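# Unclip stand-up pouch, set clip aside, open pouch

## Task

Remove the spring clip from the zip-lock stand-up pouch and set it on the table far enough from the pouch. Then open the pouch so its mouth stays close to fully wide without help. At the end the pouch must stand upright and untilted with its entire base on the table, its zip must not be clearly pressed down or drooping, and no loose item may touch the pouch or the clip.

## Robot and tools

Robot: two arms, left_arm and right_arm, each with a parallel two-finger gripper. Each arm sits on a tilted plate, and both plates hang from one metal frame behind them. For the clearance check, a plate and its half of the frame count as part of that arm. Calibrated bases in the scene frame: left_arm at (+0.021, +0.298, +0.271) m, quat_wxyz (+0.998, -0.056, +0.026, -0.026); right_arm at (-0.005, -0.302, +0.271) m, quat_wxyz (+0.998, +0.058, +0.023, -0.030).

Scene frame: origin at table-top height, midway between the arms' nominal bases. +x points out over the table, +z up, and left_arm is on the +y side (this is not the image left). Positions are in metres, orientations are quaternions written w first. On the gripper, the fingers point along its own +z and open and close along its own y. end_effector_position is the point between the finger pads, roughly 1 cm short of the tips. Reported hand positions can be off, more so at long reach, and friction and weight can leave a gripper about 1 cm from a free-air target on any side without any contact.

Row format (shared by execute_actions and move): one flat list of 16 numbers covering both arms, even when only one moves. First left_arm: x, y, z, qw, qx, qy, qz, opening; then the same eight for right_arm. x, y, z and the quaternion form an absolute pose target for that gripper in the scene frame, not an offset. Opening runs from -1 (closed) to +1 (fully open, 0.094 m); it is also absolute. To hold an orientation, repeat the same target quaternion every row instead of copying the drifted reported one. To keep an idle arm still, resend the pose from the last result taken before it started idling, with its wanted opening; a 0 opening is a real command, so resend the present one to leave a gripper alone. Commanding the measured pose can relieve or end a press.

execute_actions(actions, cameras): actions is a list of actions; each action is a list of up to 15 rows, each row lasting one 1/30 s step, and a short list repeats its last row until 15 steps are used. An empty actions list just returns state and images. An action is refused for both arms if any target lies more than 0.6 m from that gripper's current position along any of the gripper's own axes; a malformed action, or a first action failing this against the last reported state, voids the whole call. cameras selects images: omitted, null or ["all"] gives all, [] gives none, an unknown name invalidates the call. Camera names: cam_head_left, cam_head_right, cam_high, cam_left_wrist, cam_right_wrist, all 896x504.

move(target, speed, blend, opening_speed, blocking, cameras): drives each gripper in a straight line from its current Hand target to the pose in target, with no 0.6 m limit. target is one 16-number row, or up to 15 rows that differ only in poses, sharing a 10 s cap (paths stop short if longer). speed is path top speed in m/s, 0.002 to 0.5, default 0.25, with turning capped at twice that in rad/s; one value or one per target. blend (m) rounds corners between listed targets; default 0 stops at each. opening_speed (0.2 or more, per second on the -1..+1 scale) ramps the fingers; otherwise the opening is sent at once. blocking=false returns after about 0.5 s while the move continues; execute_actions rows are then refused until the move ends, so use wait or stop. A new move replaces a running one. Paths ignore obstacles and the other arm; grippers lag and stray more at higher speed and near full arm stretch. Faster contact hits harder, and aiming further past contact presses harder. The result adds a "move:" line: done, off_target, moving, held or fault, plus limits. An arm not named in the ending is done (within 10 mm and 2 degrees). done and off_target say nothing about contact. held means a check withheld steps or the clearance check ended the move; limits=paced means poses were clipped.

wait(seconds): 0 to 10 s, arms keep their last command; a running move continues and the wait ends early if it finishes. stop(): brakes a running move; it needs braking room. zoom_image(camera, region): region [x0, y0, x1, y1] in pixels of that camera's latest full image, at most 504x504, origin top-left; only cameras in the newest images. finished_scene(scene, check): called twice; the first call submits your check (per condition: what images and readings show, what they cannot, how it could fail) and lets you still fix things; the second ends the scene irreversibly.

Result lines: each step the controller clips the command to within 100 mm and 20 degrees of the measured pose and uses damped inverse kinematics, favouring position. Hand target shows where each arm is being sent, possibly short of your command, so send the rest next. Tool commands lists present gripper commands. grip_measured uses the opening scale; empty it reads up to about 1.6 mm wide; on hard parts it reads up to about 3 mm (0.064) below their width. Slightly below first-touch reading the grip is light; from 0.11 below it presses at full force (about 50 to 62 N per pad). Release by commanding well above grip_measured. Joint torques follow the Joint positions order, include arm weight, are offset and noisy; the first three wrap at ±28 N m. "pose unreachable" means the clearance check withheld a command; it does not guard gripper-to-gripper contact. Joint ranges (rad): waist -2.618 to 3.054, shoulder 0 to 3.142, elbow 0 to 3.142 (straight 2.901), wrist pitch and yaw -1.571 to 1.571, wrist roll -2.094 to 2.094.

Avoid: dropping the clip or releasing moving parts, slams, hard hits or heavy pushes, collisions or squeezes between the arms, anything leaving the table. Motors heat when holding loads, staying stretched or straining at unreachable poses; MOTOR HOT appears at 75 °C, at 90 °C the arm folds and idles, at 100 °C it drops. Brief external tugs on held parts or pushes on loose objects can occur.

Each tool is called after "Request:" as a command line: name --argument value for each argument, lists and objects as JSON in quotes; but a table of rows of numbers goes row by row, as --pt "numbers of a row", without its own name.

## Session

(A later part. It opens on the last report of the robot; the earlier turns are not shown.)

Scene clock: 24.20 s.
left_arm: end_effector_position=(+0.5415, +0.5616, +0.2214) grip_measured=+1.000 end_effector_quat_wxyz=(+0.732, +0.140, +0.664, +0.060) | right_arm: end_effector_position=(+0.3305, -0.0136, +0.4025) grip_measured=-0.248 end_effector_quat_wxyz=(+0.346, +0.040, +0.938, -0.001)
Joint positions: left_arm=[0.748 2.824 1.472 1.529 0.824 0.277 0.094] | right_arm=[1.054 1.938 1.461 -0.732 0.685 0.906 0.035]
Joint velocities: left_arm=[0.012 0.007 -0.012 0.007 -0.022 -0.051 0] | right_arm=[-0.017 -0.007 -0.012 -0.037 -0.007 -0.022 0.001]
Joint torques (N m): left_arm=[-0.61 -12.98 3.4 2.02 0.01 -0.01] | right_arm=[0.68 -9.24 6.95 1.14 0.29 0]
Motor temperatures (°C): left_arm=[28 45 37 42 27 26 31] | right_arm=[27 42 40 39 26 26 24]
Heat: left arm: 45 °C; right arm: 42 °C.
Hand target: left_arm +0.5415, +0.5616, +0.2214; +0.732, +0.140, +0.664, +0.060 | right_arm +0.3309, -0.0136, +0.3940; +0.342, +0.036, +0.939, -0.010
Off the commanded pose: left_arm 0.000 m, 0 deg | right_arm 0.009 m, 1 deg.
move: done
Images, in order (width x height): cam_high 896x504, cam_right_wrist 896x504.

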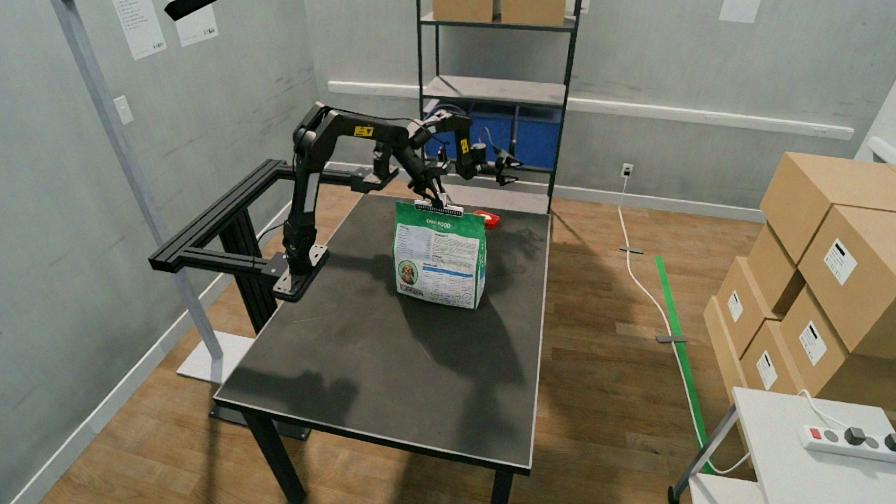

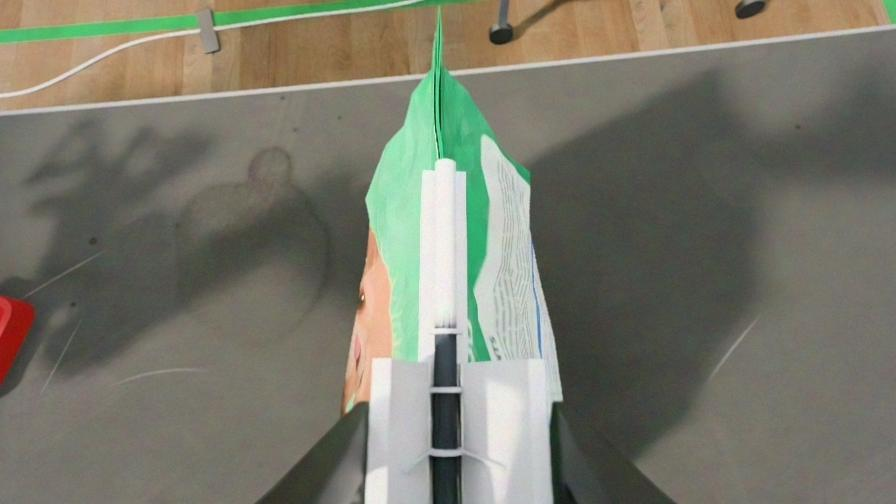

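Request:
move --target '[0.5415,0.5616,0.2214,0.732,0.14,0.664,0.06,1,0.331,-0.0135,0.394,0.342,0.036,0.94,-0.0097,-0.7]' --speed 0.06 --opening_speed 0.5 --cameras '["cam_right_wrist","cam_high"]'

Request:
zoom_image --camera "cam_right_wrist" --region '[300, 150, 620, 504]'

Scene clock: 25.73 s.
left_arm: end_effector_position=(+0.5415, +0.5616, +0.2214) grip_measured=+1.000 end_effector_quat_wxyz=(+0.732, +0.140, +0.664, +0.060) | right_arm: end_effector_position=(+0.3305, -0.0135, +0.4024) grip_measured=-0.639 end_effector_quat_wxyz=(+0.345, +0.040, +0.938, +0.000)
Joint positions: left_arm=[0.748 2.824 1.472 1.529 0.824 0.277 0.094] | right_arm=[1.054 1.938 1.461 -0.732 0.684 0.906 0.017]
Joint velocities: left_arm=[-0.002 0.007 -0.007 0.007 0.022 -0.022 0] | right_arm=[0.007 -0.012 -0.007 -0.081 -0.037 0.051 0]
Joint torques (N m): left_arm=[-0.64 -12.96 3.38 2.02 0 0.01] | right_arm=[0.72 -9.24 6.95 1.14 0.3 -0.01]
Motor temperatures (°C): left_arm=[28 45 37 42 27 26 31] | right_arm=[27 42 40 39 26 26 24]
Heat: left arm: 45 °C; right arm: 42 °C.
Hand target: left_arm +0.5415, +0.5616, +0.2214; +0.732, +0.140, +0.664, +0.060 | right_arm +0.3309, -0.0136, +0.3940; +0.342, +0.036, +0.939, -0.010
Off the commanded pose: left_arm 0.000 m, 0 deg | right_arm 0.008 m, 1 deg.
move: done
Images, in order (width x height): cam_high 896x504, cam_right_wrist 896x504.

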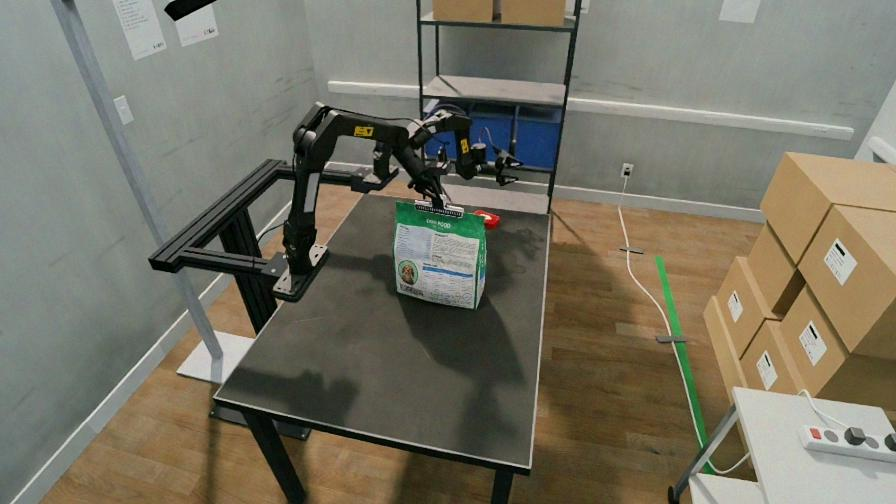

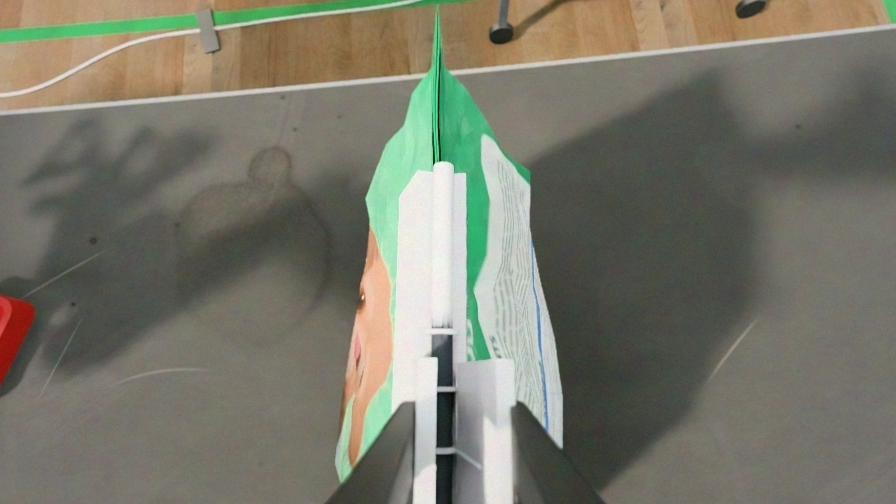

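Scaled by 1.424 from the camera's 896x504 image, which has a finer 1280x720 frame.

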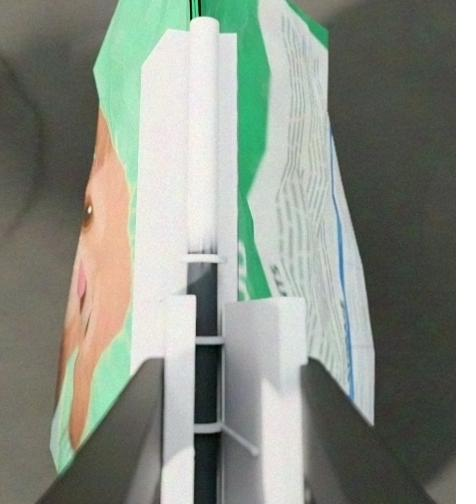

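Request:
move --target '[0.5415,0.5616,0.2214,0.732,0.14,0.664,0.06,1,0.331,-0.0135,0.394,0.342,0.036,0.94,-0.0097,-0.9]' --speed 0.06 --opening_speed 0.5 --cameras '["cam_right_wrist"]'

Request:
zoom_image --camera "cam_right_wrist" --region '[300, 150, 620, 504]'

Scene clock: 26.87 s.
left_arm: end_effector_position=(+0.5415, +0.5616, +0.2214) grip_measured=+1.000 end_effector_quat_wxyz=(+0.732, +0.140, +0.664, +0.060) | right_arm: end_effector_position=(+0.3305, -0.0135, +0.4024) grip_measured=-0.642 end_effector_quat_wxyz=(+0.345, +0.040, +0.938, +0.000)
Joint positions: left_arm=[0.748 2.824 1.472 1.529 0.824 0.277 0.094] | right_arm=[1.054 1.938 1.461 -0.732 0.684 0.906 0.017]
Joint velocities: left_arm=[-0.012 -0.017 0.002 -0.066 -0.081 -0.051 0] | right_arm=[0.012 0.017 -0.002 0.022 -0.066 0.007 -0.001]
Joint torques (N m): left_arm=[-0.62 -12.97 3.37 2.03 0 0] | right_arm=[0.66 -9.18 6.98 1.13 0.31 0.01]
Motor temperatures (°C): left_arm=[28 45 37 42 27 26 31] | right_arm=[27 42 40 39 26 26 24]
Heat: left arm: 45 °C; right arm: 42 °C.
Hand target: left_arm +0.5415, +0.5616, +0.2214; +0.732, +0.140, +0.664, +0.060 | right_arm +0.3309, -0.0136, +0.3941; +0.342, +0.036, +0.939, -0.010
Off the commanded pose: left_arm 0.000 m, 0 deg | right_arm 0.008 m, 1 deg.
move: done
Images, in order (width x height): cam_right_wrist 896x504.

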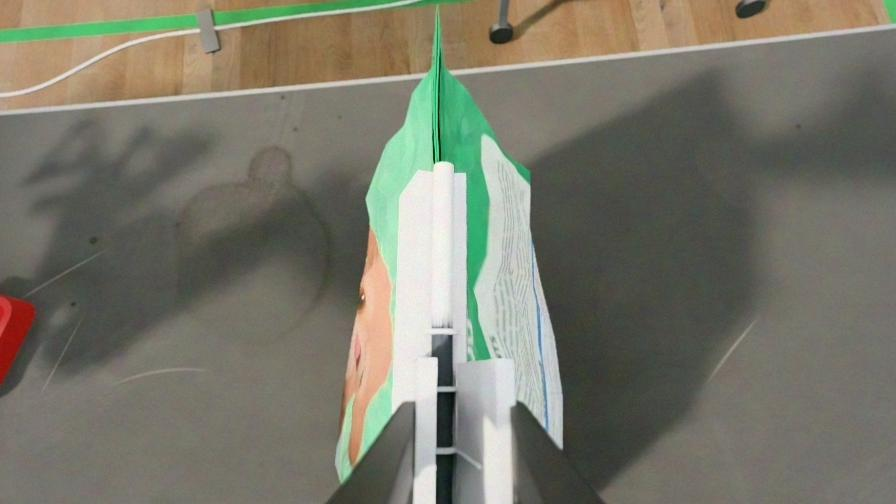

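Scaled by 1.424 from the camera's 896x504 image, which has a finer 1280x720 frame.

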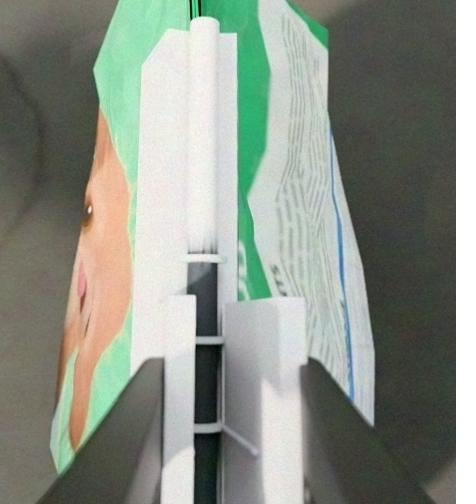

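Request:
move --target '[0.5415,0.5616,0.2214,0.732,0.14,0.664,0.06,1,0.331,-0.0135,0.47,0.342,0.036,0.94,-0.0097,-0.9]' --speed 0.05

Scene clock: 29.33 s.
left_arm: end_effector_position=(+0.5415, +0.5616, +0.2214) grip_measured=+1.000 end_effector_quat_wxyz=(+0.732, +0.140, +0.664, +0.060) | right_arm: end_effector_position=(+0.3308, -0.0182, +0.4663) grip_measured=-0.642 end_effector_quat_wxyz=(+0.337, +0.036, +0.941, -0.010)
Joint positions: left_arm=[0.748 2.824 1.472 1.529 0.824 0.277 0.094] | right_arm=[1.062 1.938 1.726 -1.032 0.684 0.921 0.017]
Joint velocities: left_arm=[-0.002 -0.007 0.002 -0.007 -0.066 -0.037 0] | right_arm=[-0.007 0.002 -0.007 -0.037 0.037 0.037 0]
Joint torques (N m): left_arm=[-0.61 -12.96 3.38 2.04 0.01 -0.01] | right_arm=[1.58 -9.89 9.21 0.94 0.36 0.1]
Motor temperatures (°C): left_arm=[28 46 37 42 27 26 31] | right_arm=[27 42 41 39 26 26 25]
Heat: left arm: 46 °C; right arm: 42 °C.
Hand target: left_arm +0.5415, +0.5616, +0.2214; +0.732, +0.140, +0.664, +0.060 | right_arm +0.3305, -0.0139, +0.4700; +0.342, +0.036, +0.939, -0.009
Off the commanded pose: left_arm 0.000 m, 0 deg | right_arm 0.006 m, 1 deg.
move: done

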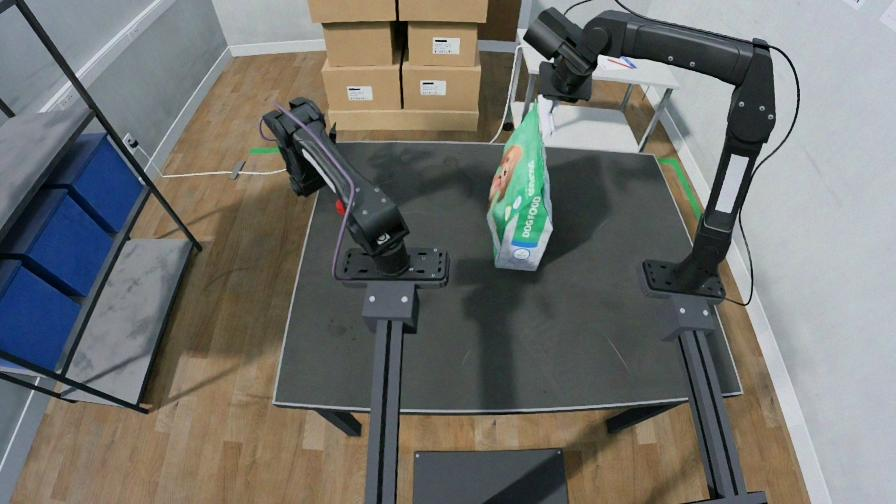

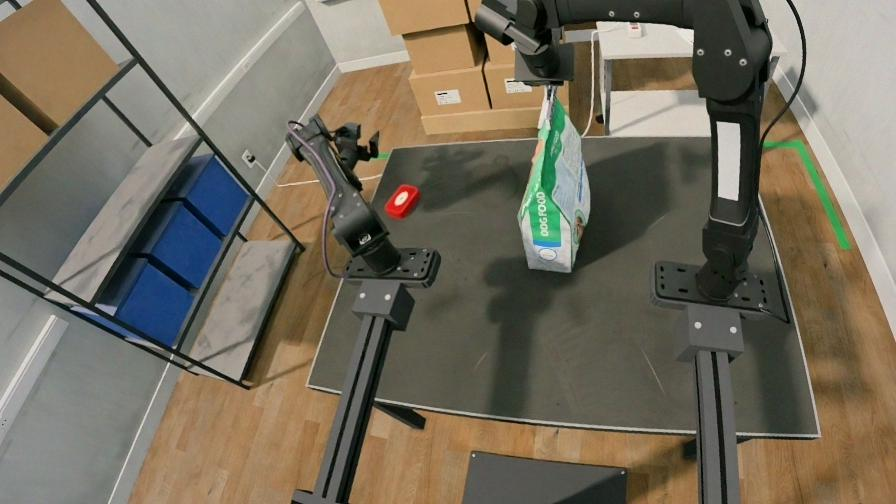

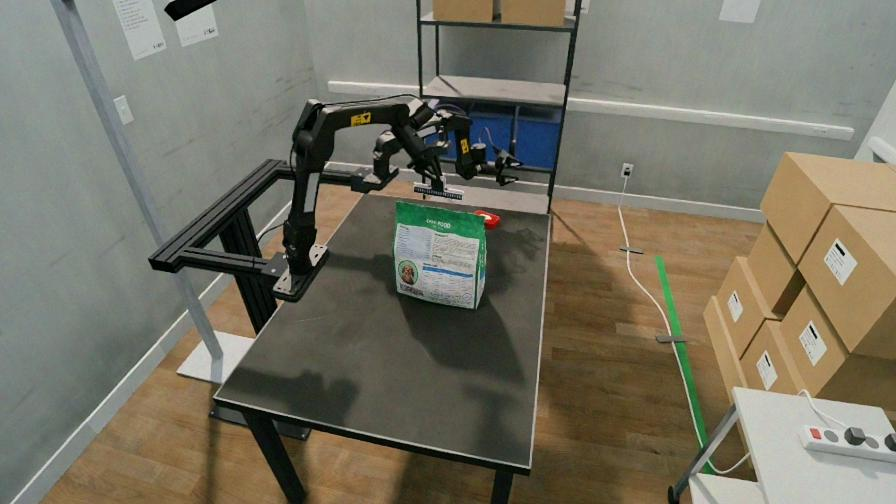

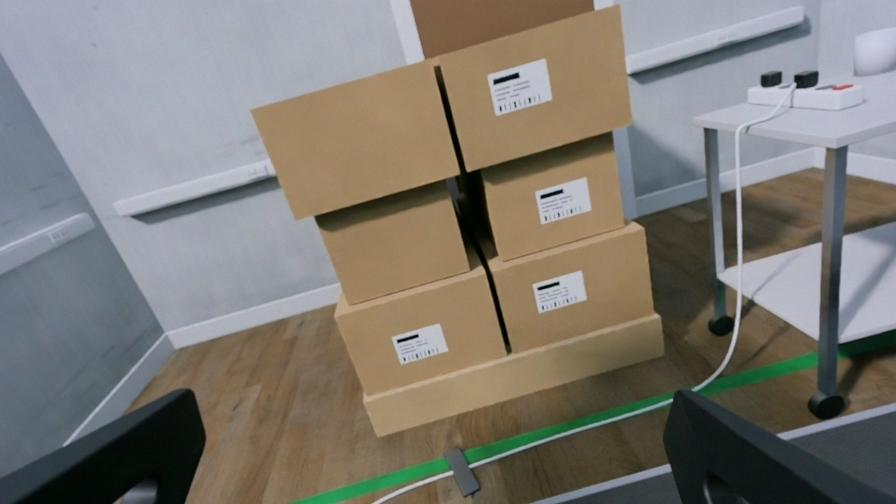

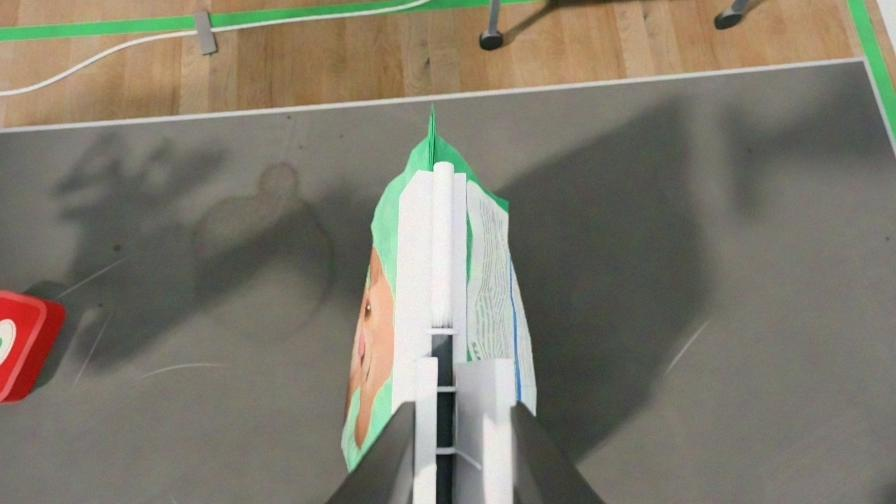

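Request:
move --pt "0.5415 0.5616 0.2214 0.732 0.14 0.664 0.06 1 0.33 -0.05 0.49 0.342 0.036 0.94 -0.0097 -0.9" --pt "0.5415 0.5616 0.2214 0.732 0.14 0.664 0.06 1 0.35 -0.27 0.40 0.342 0.036 0.94 -0.0097 -0.9" --pt "0.5415 0.5616 0.2214 0.732 0.14 0.664 0.06 1 0.36 -0.27 0.25 0.302 0.164 0.872 0.351 -0.9" --speed 0.15 --blend 0.03

Scene clock: 35.97 s.
left_arm: end_effector_position=(+0.5415, +0.5616, +0.2214) grip_measured=+1.000 end_effector_quat_wxyz=(+0.732, +0.140, +0.664, +0.060) | right_arm: end_effector_position=(+0.3697, -0.2735, +0.2507) grip_measured=-0.643 end_effector_quat_wxyz=(+0.305, +0.166, +0.873, +0.341)
Joint positions: left_arm=[0.748 2.824 1.472 1.529 0.824 0.277 0.094] | right_arm=[-0.134 1.843 0.53 0.503 -0.578 0.359 0.017]
Joint velocities: left_arm=[-0.012 -0.032 -0.002 -0.022 0.037 -0.007 0] | right_arm=[-0.002 -0.007 -0.002 -0.007 -0.007 -0.022 0.001]
Joint torques (N m): left_arm=[-0.61 -12.96 3.38 2.02 0 -0.01] | right_arm=[0.28 -6.91 3.64 1.73 -0.52 0.05]
Motor temperatures (°C): left_arm=[28 47 37 41 27 26 30] | right_arm=[27 42 40 39 25 26 25]
Heat: left arm: 47 °C; right arm: 42 °C.
Hand target: left_arm +0.5415, +0.5616, +0.2214; +0.732, +0.140, +0.664, +0.060 | right_arm +0.3665, -0.2707, +0.2480; +0.300, +0.166, +0.872, +0.351
Off the commanded pose: left_arm 0.000 m, 0 deg | right_arm 0.010 m, 1 deg.
move: done; blend cut to 0.0206 m at target 1

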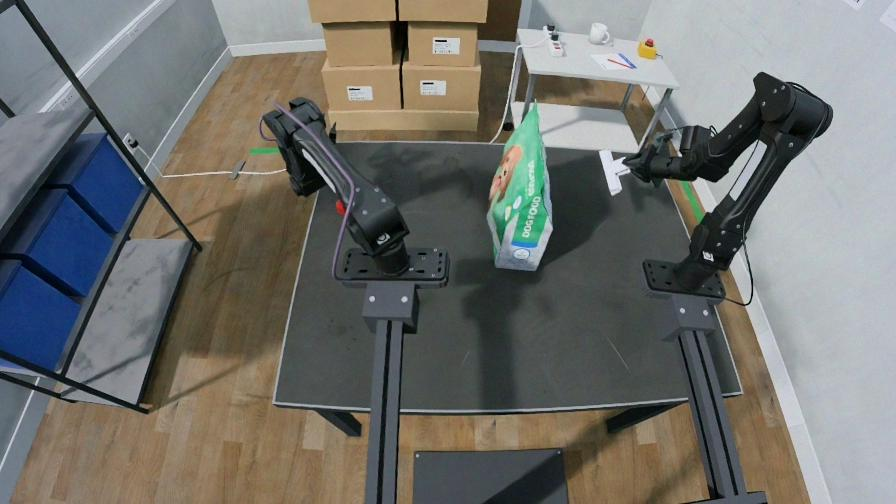

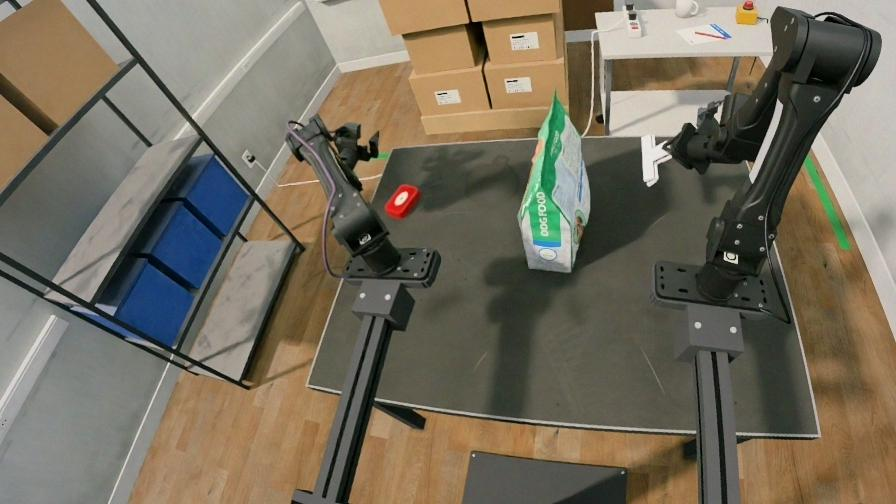

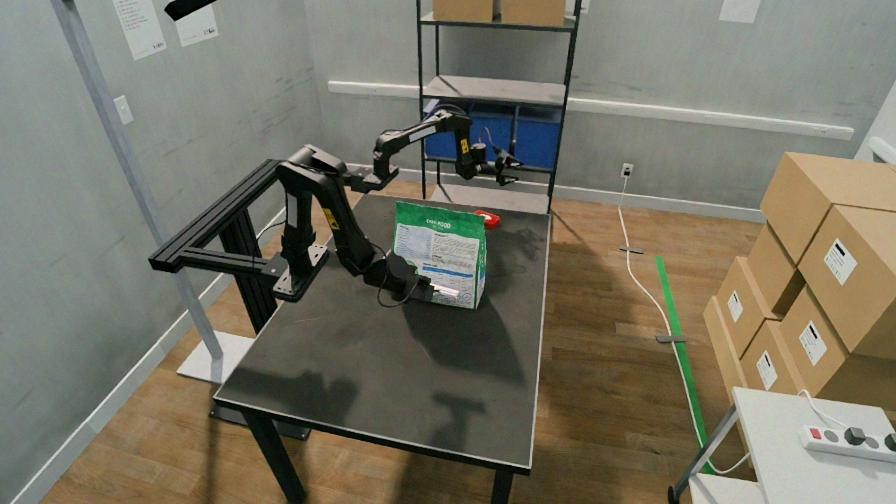

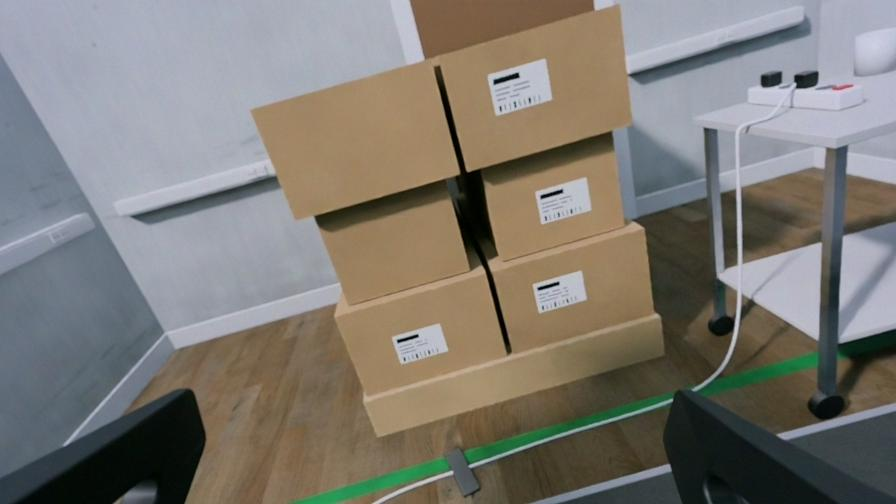

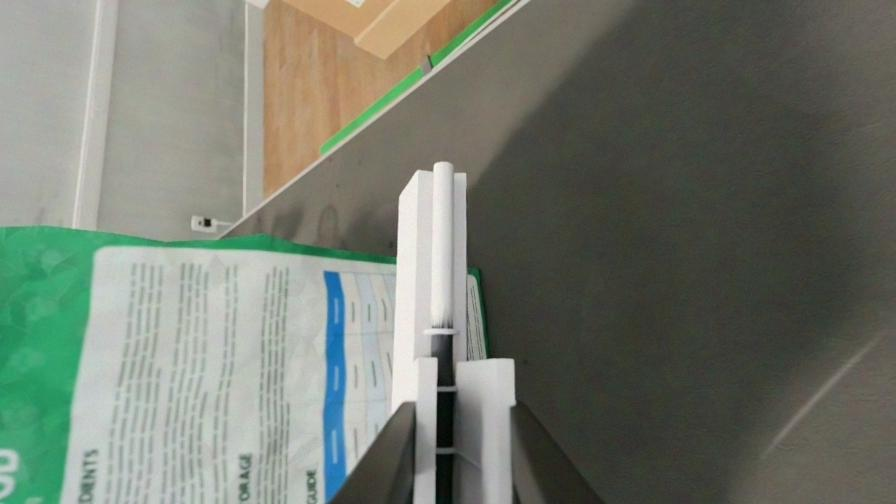

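Request:
move --pt "0.5415 0.5616 0.2214 0.732 0.14 0.664 0.06 1 0.36 -0.28 0.07 0.302 0.164 0.872 0.351 -0.9" --speed 0.12

Request:
zoom_image --camera "cam_high" --region '[330, 230, 530, 400]'

Scene clock: 38.40 s.
left_arm: end_effector_position=(+0.5415, +0.5616, +0.2214) grip_measured=+1.000 end_effector_quat_wxyz=(+0.732, +0.140, +0.664, +0.060) | right_arm: end_effector_position=(+0.3620, -0.2827, +0.0693) grip_measured=-0.643 end_effector_quat_wxyz=(+0.301, +0.170, +0.874, +0.342)
Joint positions: left_arm=[0.748 2.824 1.472 1.529 0.824 0.277 0.094] | right_arm=[-0.244 2.726 0.762 1.089 -0.65 0.264 0.017]
Joint velocities: left_arm=[-0.002 0.017 -0.007 -0.007 -0.007 0.022 0] | right_arm=[0.002 -0.002 -0.002 0.022 -0.066 0.051 0]
Joint torques (N m): left_arm=[-0.61 -12.96 3.37 2.03 0 -0.01] | right_arm=[0.4 -8.95 0.81 1.59 -0.57 -0.06]
Motor temperatures (°C): left_arm=[28 47 37 41 27 26 30] | right_arm=[27 42 40 39 25 26 25]
Heat: left arm: 47 °C; right arm: 42 °C.
Hand target: left_arm +0.5415, +0.5616, +0.2214; +0.732, +0.140, +0.664, +0.060 | right_arm +0.3596, -0.2799, +0.0679; +0.302, +0.164, +0.871, +0.351
Off the commanded pose: left_arm 0.000 m, 0 deg | right_arm 0.003 m, 1 deg.
move: done

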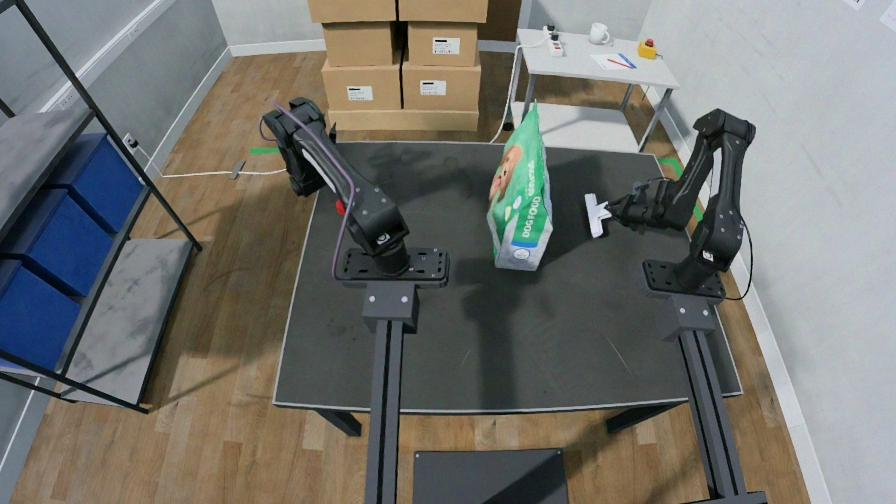

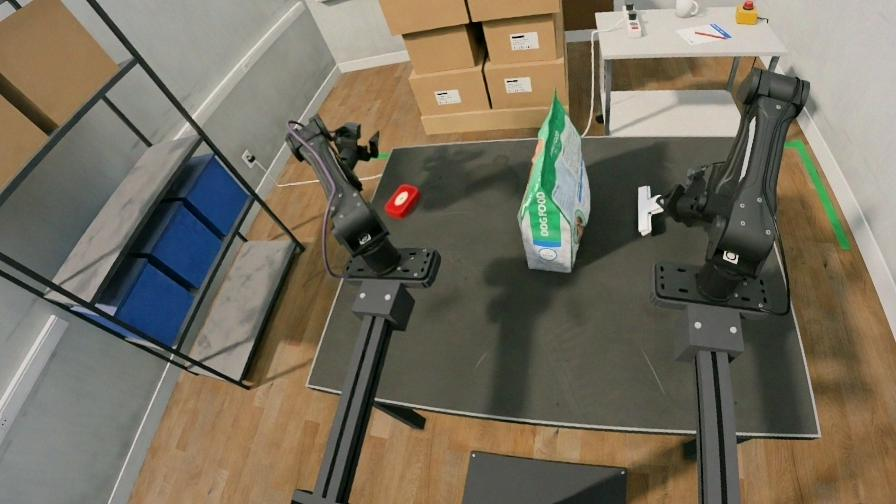

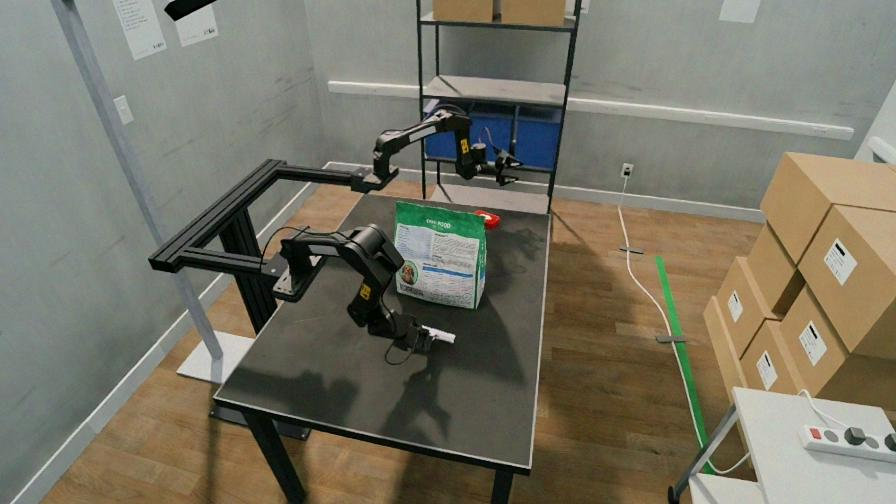

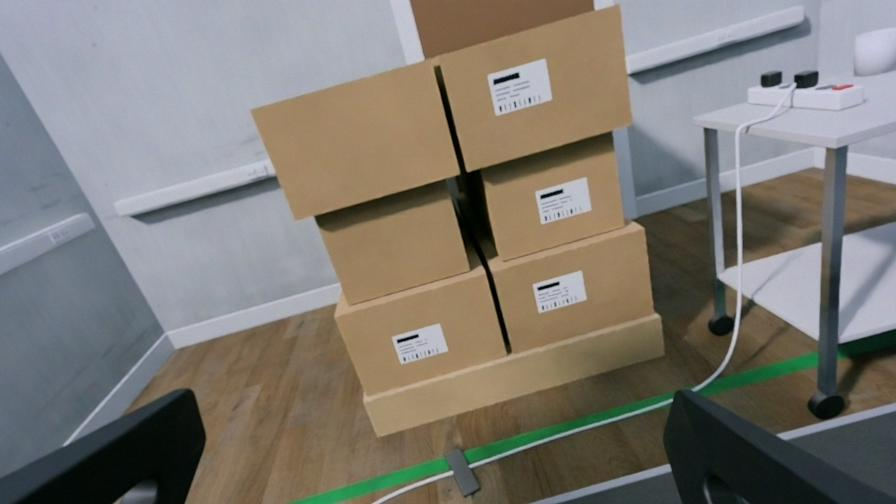

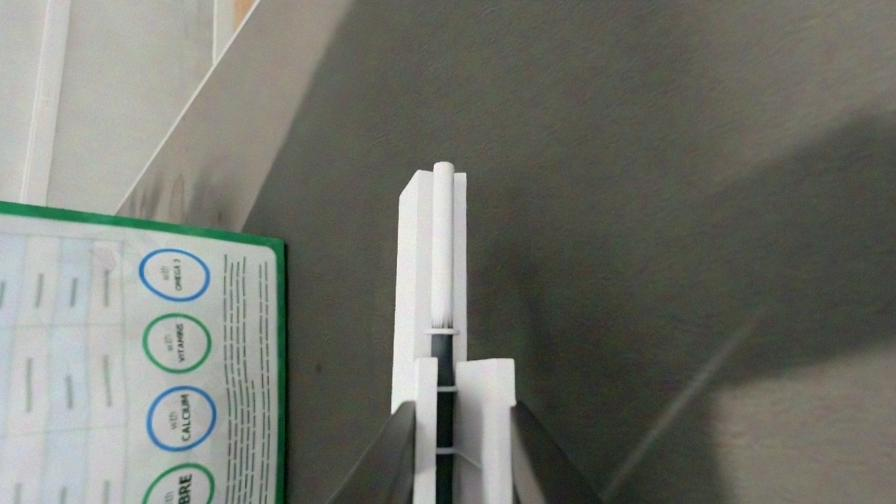

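Scaled by 2.520 from the camera's 896x504 image, which has a finer 1280x720 frame.

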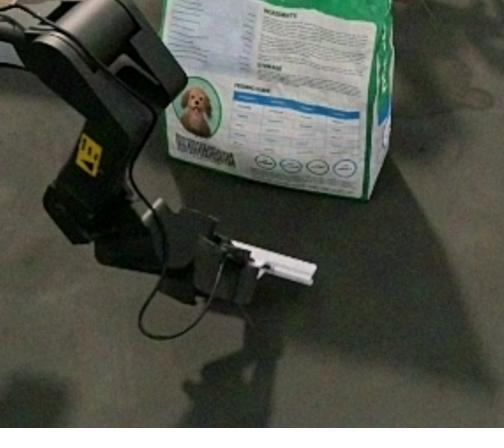

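Request:
move --pt "0.5415 0.5616 0.2214 0.732 0.14 0.664 0.06 1 0.36 -0.28 0.052 0.302 0.164 0.872 0.351 -0.9" --speed 0.05 --cameras '["cam_high","cam_right_wrist"]'

Request:
zoom_image --camera "cam_high" --region '[380, 290, 480, 380]'

Scene clock: 39.57 s.
left_arm: end_effector_position=(+0.5415, +0.5616, +0.2214) grip_measured=+1.000 end_effector_quat_wxyz=(+0.732, +0.140, +0.664, +0.060) | right_arm: end_effector_position=(+0.3635, -0.2830, +0.0546) grip_measured=-0.643 end_effector_quat_wxyz=(+0.302, +0.170, +0.874, +0.342)
Joint positions: left_arm=[0.748 2.824 1.472 1.529 0.824 0.277 0.094] | right_arm=[-0.249 2.789 0.81 1.103 -0.654 0.259 0.017]
Joint velocities: left_arm=[-0.007 0.012 -0.017 -0.022 -0.066 0.051 0] | right_arm=[0.002 -0.012 0.002 -0.051 -0.007 0.007 0]
Joint torques (N m): left_arm=[-0.61 -12.97 3.43 2.03 -0.01 0] | right_arm=[0.38 -8.73 0.8 1.62 -0.59 -0.05]
Motor temperatures (°C): left_arm=[28 47 37 41 27 26 30] | right_arm=[27 42 40 39 25 26 25]
Heat: left arm: 47 °C; right arm: 42 °C.
Hand target: left_arm +0.5415, +0.5616, +0.2214; +0.732, +0.140, +0.664, +0.060 | right_arm +0.3596, -0.2799, +0.0519; +0.301, +0.164, +0.871, +0.351
Off the commanded pose: left_arm 0.000 m, 0 deg | right_arm 0.005 m, 1 deg.
move: done
Images, in order (width x height): cam_high 896x504, cam_right_wrist 896x504.

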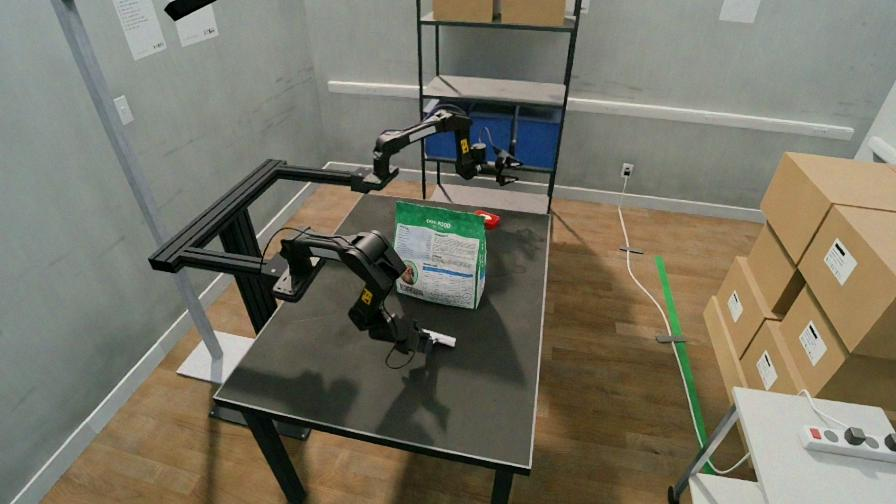

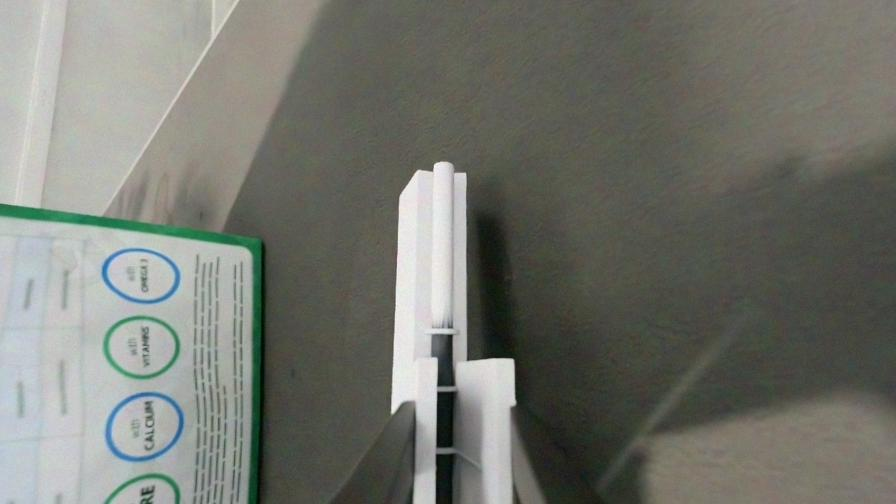

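Scaled by 5.040 from the camera's 896x504 image, which has a finer 1280x720 frame.

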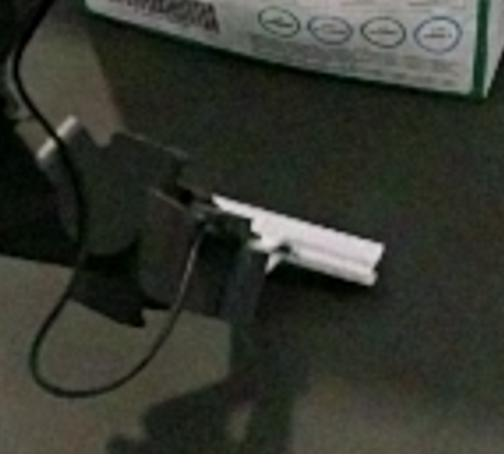

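Request:
move --pt "0.5415 0.5616 0.2214 0.732 0.14 0.664 0.06 1 0.36 -0.285 0.047 0.278 0.202 0.819 0.462 -0.9" --speed 0.05 --cameras '["cam_high","cam_right_wrist"]'

Request:
zoom_image --camera "cam_high" --region '[380, 290, 480, 380]'

Scene clock: 43.00 s.
left_arm: end_effector_position=(+0.5415, +0.5616, +0.2214) grip_measured=+1.000 end_effector_quat_wxyz=(+0.732, +0.140, +0.664, +0.060) | right_arm: end_effector_position=(+0.3678, -0.2903, +0.0514) grip_measured=-0.643 end_effector_quat_wxyz=(+0.290, +0.199, +0.822, +0.448)
Joint positions: left_arm=[0.748 2.824 1.472 1.529 0.824 0.277 0.094] | right_arm=[-0.356 2.889 0.94 1.066 -0.915 0.337 0.017]
Joint velocities: left_arm=[-0.002 -0.002 -0.007 0.007 -0.022 0.022 0] | right_arm=[0.007 0.007 0.017 0.022 0.037 -0.066 0.001]
Joint torques (N m): left_arm=[-0.64 -12.97 3.37 2.03 0.01 -0.01] | right_arm=[0.36 -8.87 0.8 1.25 -0.69 0.03]
Motor temperatures (°C): left_arm=[28 47 37 41 27 26 30] | right_arm=[27 42 40 39 25 26 25]
Heat: left arm: 47 °C; right arm: 42 °C.
Hand target: left_arm +0.5415, +0.5616, +0.2214; +0.732, +0.140, +0.664, +0.060 | right_arm +0.3600, -0.2851, +0.0472; +0.278, +0.202, +0.818, +0.461
Off the commanded pose: left_arm 0.000 m, 0 deg | right_arm 0.010 m, 2 deg.
move: done
Images, in order (width x height): cam_high 896x504, cam_right_wrist 896x504.

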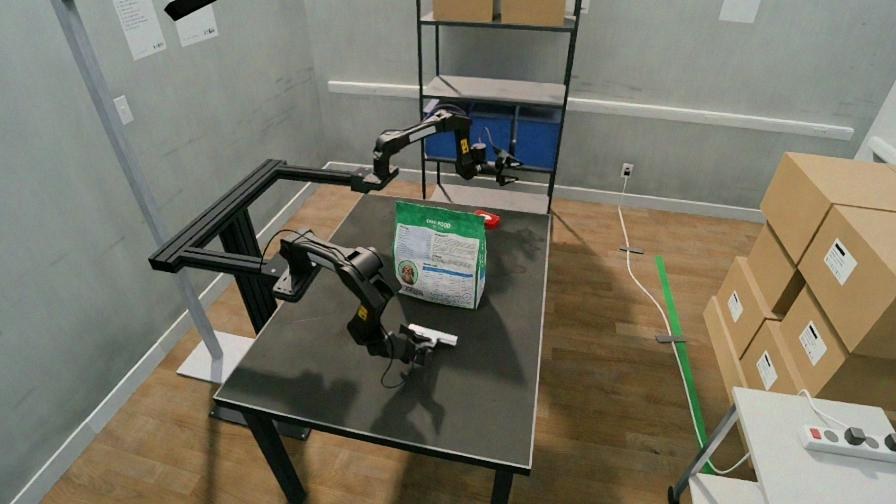

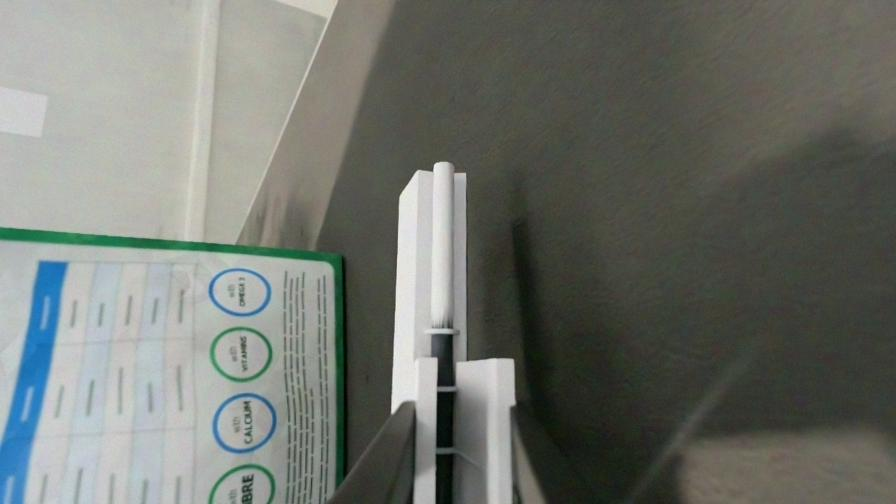

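Scaled by 5.040 from the camera's 896x504 image, which has a finer 1280x720 frame.

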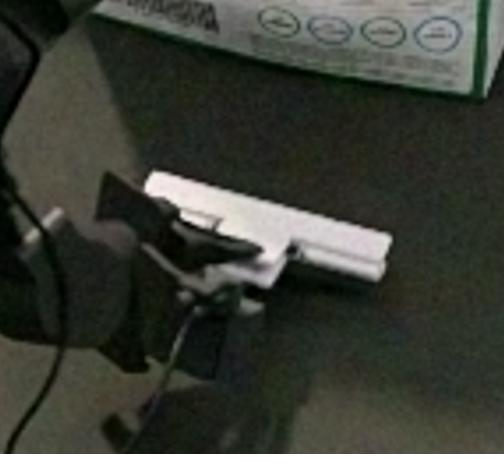

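Request:
move --pt "0.5415 0.5616 0.2214 0.732 0.14 0.664 0.06 1 0.358 -0.285 0.035 0.278 0.202 0.819 0.462 -0.9" --speed 0.04 --cameras '["cam_high","cam_right_wrist"]'

Request:
zoom_image --camera "cam_high" --region '[380, 290, 480, 380]'

Scene clock: 44.03 s.
left_arm: end_effector_position=(+0.5415, +0.5616, +0.2214) grip_measured=+1.000 end_effector_quat_wxyz=(+0.732, +0.140, +0.664, +0.060) | right_arm: end_effector_position=(+0.3651, -0.2899, +0.0387) grip_measured=-0.643 end_effector_quat_wxyz=(+0.285, +0.204, +0.821, +0.450)
Joint positions: left_arm=[0.748 2.824 1.472 1.529 0.824 0.277 0.094] | right_arm=[-0.363 2.937 0.975 1.066 -0.92 0.337 0.017]
Joint velocities: left_arm=[-0.002 -0.002 -0.007 0.007 -0.051 0.022 0] | right_arm=[0.012 -0.002 -0.007 -0.037 -0.037 -0.022 0]
Joint torques (N m): left_arm=[-0.61 -12.96 3.37 2.03 0 0] | right_arm=[0.32 -8.9 0.72 1.28 -0.69 -0.06]
Motor temperatures (°C): left_arm=[28 48 37 41 27 26 30] | right_arm=[27 42 40 39 25 26 25]
Heat: left arm: 48 °C; right arm: 42 °C.
Hand target: left_arm +0.5415, +0.5616, +0.2214; +0.732, +0.140, +0.664, +0.060 | right_arm +0.3579, -0.2852, +0.0350; +0.278, +0.202, +0.818, +0.461
Off the commanded pose: left_arm 0.000 m, 0 deg | right_arm 0.009 m, 2 deg.
move: done
Images, in order (width x height): cam_high 896x504, cam_right_wrist 896x504.

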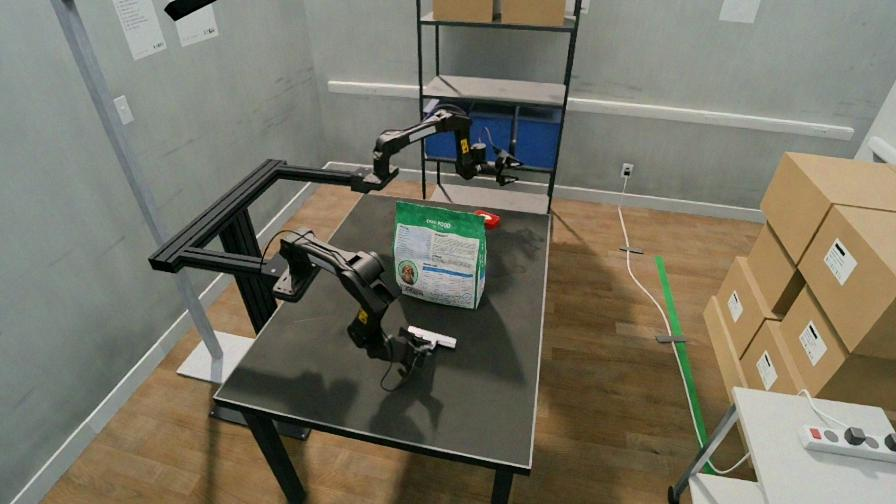

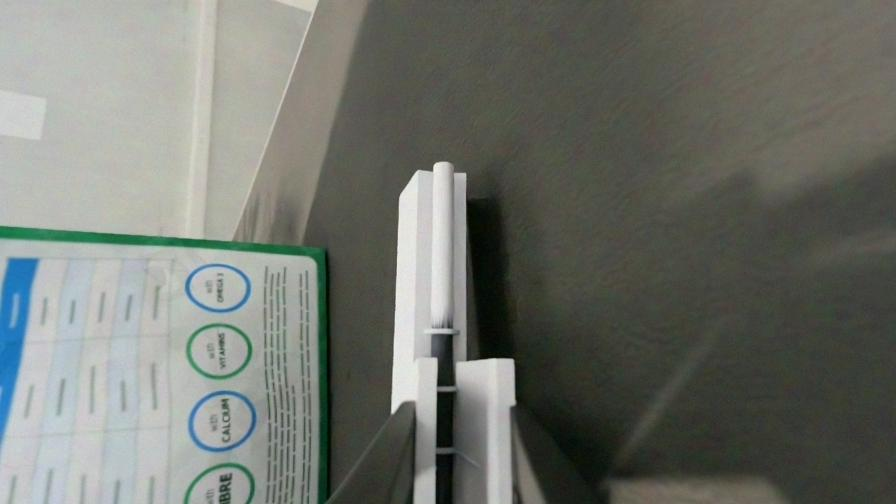

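Scaled by 5.040 from the camera's 896x504 image, which has a finer 1280x720 frame.

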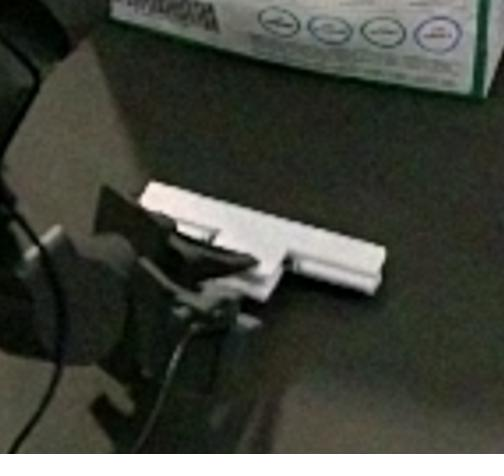

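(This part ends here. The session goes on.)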